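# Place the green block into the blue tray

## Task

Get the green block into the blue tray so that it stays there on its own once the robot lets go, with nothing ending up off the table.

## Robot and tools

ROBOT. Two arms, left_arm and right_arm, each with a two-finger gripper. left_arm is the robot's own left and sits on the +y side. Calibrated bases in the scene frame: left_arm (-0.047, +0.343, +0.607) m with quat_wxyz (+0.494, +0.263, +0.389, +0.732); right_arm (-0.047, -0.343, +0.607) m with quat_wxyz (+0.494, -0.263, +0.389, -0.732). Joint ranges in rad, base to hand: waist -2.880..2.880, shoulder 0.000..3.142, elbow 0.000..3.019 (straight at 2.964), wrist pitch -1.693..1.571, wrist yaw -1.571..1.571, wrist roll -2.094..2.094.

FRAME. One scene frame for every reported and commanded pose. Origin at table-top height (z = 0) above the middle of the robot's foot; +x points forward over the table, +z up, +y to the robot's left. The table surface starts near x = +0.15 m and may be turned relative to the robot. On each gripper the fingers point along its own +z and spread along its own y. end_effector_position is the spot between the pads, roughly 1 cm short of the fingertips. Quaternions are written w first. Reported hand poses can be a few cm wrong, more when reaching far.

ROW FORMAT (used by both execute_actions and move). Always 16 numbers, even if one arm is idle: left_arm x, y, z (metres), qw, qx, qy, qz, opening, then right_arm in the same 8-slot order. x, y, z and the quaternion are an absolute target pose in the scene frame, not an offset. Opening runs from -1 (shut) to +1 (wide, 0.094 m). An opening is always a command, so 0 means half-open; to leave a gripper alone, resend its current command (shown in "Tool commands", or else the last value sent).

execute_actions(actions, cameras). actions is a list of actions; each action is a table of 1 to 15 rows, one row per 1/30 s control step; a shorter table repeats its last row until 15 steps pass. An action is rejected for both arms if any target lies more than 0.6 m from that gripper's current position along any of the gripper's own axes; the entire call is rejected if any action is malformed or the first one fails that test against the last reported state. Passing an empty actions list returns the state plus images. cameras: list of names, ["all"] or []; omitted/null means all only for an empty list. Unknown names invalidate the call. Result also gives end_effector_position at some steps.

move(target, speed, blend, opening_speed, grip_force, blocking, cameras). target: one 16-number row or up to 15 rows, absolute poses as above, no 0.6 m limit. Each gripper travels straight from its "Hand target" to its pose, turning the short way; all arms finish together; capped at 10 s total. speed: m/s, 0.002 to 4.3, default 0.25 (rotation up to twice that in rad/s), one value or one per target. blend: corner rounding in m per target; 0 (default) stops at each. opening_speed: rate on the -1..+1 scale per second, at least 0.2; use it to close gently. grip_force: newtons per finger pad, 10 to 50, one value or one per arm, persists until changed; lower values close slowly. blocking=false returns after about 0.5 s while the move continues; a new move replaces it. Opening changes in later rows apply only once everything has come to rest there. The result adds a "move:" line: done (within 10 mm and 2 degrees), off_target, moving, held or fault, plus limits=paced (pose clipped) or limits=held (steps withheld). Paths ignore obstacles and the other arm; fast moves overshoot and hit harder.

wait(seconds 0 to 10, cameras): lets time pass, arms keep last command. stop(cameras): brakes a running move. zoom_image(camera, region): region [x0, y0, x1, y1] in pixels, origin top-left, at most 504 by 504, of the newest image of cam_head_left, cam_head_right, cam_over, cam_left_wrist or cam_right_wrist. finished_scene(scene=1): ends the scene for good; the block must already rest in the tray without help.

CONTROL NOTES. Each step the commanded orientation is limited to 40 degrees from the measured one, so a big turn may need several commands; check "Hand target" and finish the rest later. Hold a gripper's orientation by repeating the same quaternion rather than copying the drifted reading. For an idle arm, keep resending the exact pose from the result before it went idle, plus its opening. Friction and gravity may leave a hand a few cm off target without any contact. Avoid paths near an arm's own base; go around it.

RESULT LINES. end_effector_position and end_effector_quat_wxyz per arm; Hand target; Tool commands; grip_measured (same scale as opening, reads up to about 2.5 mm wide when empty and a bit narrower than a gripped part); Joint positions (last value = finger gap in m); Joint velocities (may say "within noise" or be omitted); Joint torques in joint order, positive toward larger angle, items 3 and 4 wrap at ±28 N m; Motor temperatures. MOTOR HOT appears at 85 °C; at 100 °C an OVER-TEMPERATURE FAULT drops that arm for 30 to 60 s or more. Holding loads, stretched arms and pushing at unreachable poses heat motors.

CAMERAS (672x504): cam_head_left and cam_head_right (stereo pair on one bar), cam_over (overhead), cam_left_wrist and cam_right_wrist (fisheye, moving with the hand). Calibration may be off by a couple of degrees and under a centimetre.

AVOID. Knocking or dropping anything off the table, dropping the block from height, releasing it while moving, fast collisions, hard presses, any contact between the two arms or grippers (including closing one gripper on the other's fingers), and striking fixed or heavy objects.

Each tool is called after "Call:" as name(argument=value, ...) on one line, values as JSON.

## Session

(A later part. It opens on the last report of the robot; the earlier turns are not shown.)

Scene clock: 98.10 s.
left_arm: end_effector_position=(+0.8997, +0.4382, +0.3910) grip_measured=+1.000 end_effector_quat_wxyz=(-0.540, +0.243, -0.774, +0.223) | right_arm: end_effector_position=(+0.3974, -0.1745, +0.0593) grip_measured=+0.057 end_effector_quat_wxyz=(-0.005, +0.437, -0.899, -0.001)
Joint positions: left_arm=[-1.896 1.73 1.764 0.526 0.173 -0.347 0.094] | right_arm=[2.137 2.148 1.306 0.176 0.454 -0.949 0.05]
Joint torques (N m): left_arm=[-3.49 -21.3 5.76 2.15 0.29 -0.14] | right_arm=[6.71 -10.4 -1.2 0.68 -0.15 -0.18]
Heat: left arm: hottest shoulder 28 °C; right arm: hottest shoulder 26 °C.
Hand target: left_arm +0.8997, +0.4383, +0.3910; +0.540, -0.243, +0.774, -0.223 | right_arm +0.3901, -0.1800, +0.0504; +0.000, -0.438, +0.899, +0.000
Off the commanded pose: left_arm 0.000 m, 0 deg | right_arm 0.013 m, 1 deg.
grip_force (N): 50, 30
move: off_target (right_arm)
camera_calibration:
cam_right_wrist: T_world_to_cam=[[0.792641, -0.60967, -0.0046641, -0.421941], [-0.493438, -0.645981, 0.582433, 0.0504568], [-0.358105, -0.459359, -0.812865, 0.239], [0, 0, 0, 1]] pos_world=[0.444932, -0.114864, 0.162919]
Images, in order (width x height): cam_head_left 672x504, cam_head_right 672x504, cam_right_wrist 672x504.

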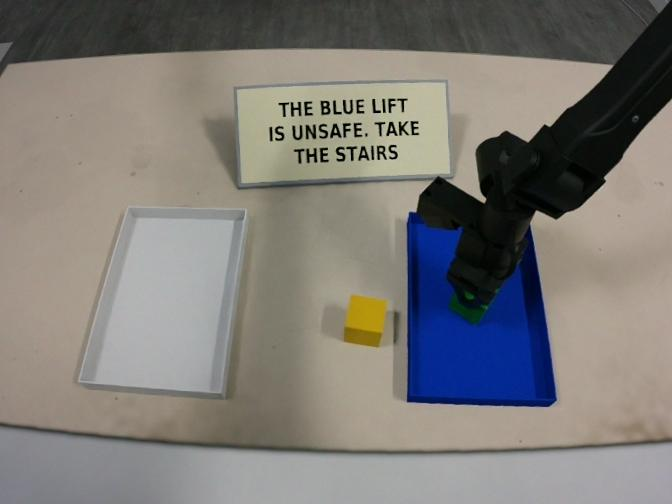

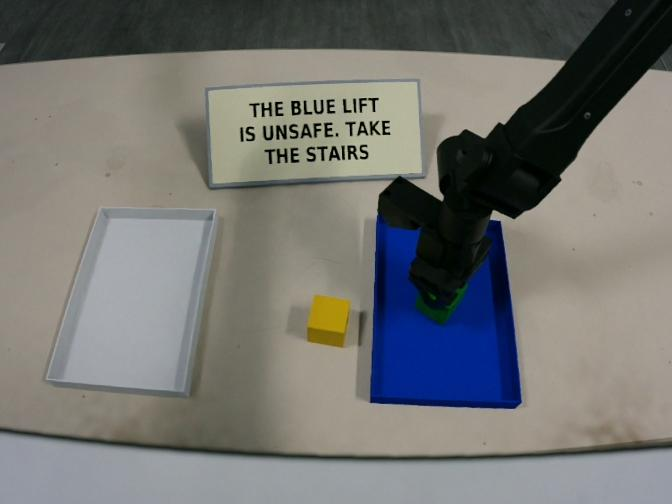

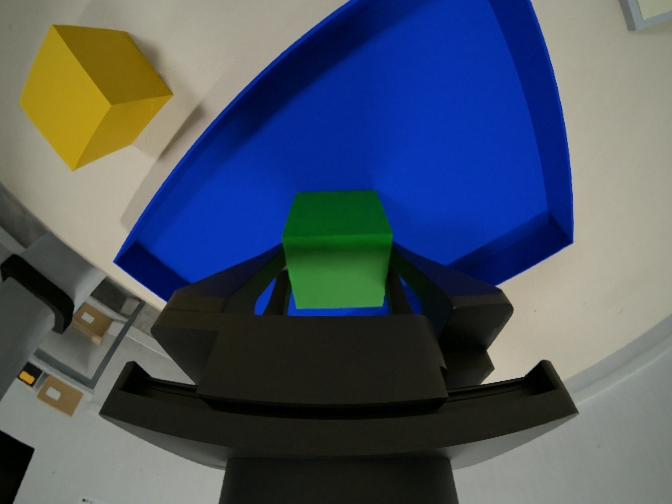

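Call:
move(target=[0.8997,0.4382,0.391,-0.540,0.243,-0.774,0.223,1,0.39,-0.18,0.042,0,0.438,-0.899,0,-0.05], speed=0.03, cameras=["cam_head_left","cam_head_right"])

Call:
zoom_image(camera="cam_head_left", region=[430, 250, 530, 350])

Scene clock: 105.67 s.
left_arm: end_effector_position=(+0.8997, +0.4382, +0.3910) grip_measured=+1.000 end_effector_quat_wxyz=(-0.540, +0.243, -0.774, +0.223) | right_arm: end_effector_position=(+0.3991, -0.1739, +0.0533) grip_measured=+0.057 end_effector_quat_wxyz=(-0.007, +0.437, -0.900, -0.001)
Joint positions: left_arm=[-1.896 1.73 1.764 0.526 0.173 -0.347 0.094] | right_arm=[2.133 2.162 1.324 0.176 0.449 -0.952 0.05]
Joint torques (N m): left_arm=[-4.25 -21.36 5.63 2.06 0.3 -0.14] | right_arm=[6.71 -9.99 -0.94 0.68 -0.15 -0.2]
Heat: left arm: hottest shoulder 28 °C; right arm: hottest shoulder 26 °C.
Hand target: left_arm +0.8997, +0.4383, +0.3910; +0.540, -0.243, +0.774, -0.223 | right_arm +0.3900, -0.1801, +0.0425; +0.000, -0.438, +0.899, +0.000
Off the commanded pose: left_arm 0.000 m, 0 deg | right_arm 0.016 m, 1 deg.
grip_force (N): 50, 30
move: off_target (right_arm)
Images, in order (width x height): cam_head_left 672x504, cam_head_right 672x504.

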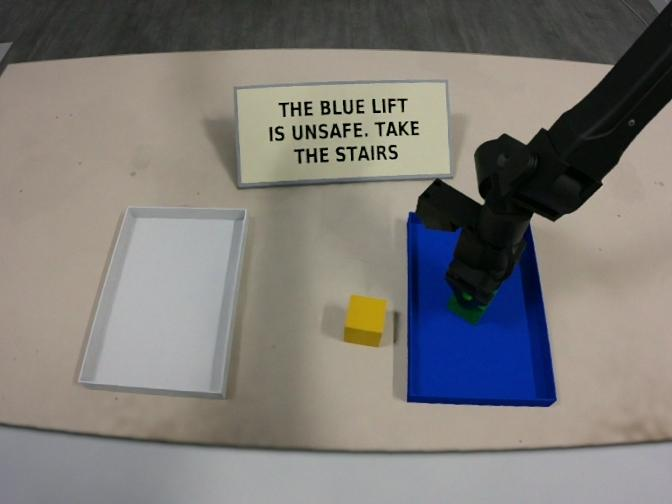

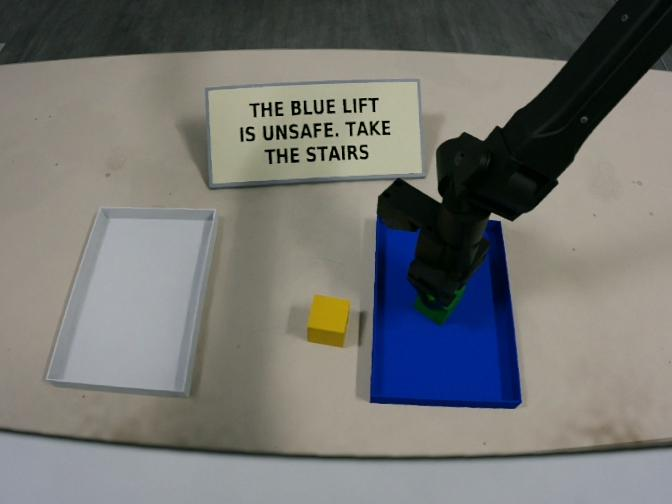

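Scaled by 5.040 from the camera's 672x504 image, which has a finer 960x720 frame.

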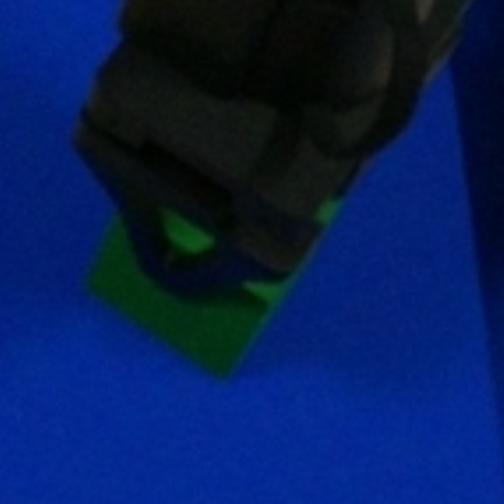

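Call:
move(target=[[0.8997,0.4382,0.391,-0.540,0.243,-0.774,0.223,1,0.39,-0.18,0.044,0,0.438,-0.899,0,0.5],[0.8997,0.4382,0.391,-0.540,0.243,-0.774,0.223,1,0.39,-0.18,0.15,0,0.438,-0.899,0,0.5]], speed=[0.05,0.12], opening_speed=0.5, cameras=["cam_head_left","cam_right_wrist"])

Scene clock: 112.03 s.
left_arm: end_effector_position=(+0.8997, +0.4382, +0.3910) grip_measured=+1.000 end_effector_quat_wxyz=(-0.540, +0.243, -0.774, +0.223) | right_arm: end_effector_position=(+0.3883, -0.1836, +0.1417) grip_measured=+0.498 end_effector_quat_wxyz=(+0.002, +0.438, -0.899, +0.002)
Joint positions: left_arm=[-1.896 1.73 1.764 0.526 0.173 -0.347 0.094] | right_arm=[2.193 1.95 1.101 0.153 0.51 -0.907 0.07]
Joint torques (N m): left_arm=[-4.13 -21.3 5.7 1.96 0.32 -0.12] | right_arm=[8.06 -12.69 -2.29 -0.03 0.14 -0.05]
Heat: left arm: hottest shoulder 28 °C; right arm: hottest shoulder 26 °C.
Hand target: left_arm +0.8997, +0.4383, +0.3910; +0.540, -0.243, +0.774, -0.223 | right_arm +0.3898, -0.1801, +0.1498; +0.000, -0.438, +0.899, +0.000
Off the commanded pose: left_arm 0.000 m, 0 deg | right_arm 0.009 m, 0 deg.
grip_force (N): 50, 30
move: done
camera_calibration:
cam_right_wrist: T_world_to_cam=[[0.794652, -0.607041, -0.00545723, -0.42004], [-0.485082, -0.640354, 0.595519, -0.0119508], [-0.364999, -0.470583, -0.803323, 0.297741], [0, 0, 0, 1]] pos_world=[0.436664, -0.122522, 0.244007]
Images, in order (width x height): cam_head_left 672x504, cam_right_wrist 672x504.

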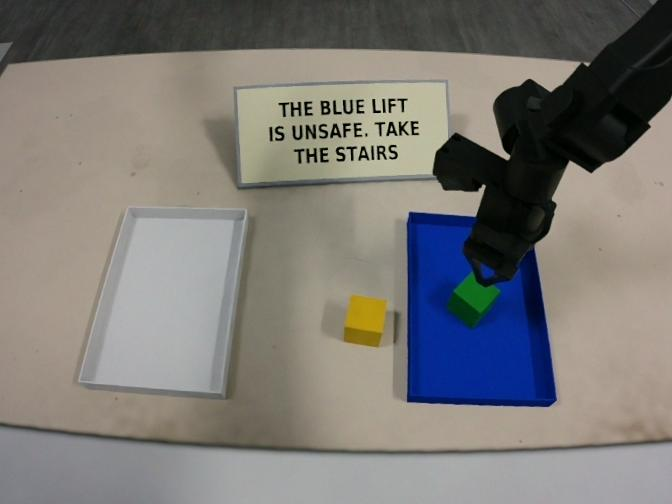

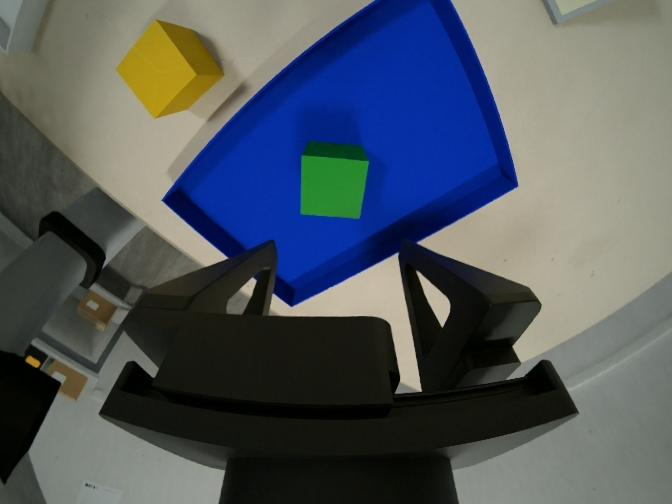

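Block rests flat in the blue tray and the gripper is clear.

Call:
finished_scene()

The scene is finished: the task was done.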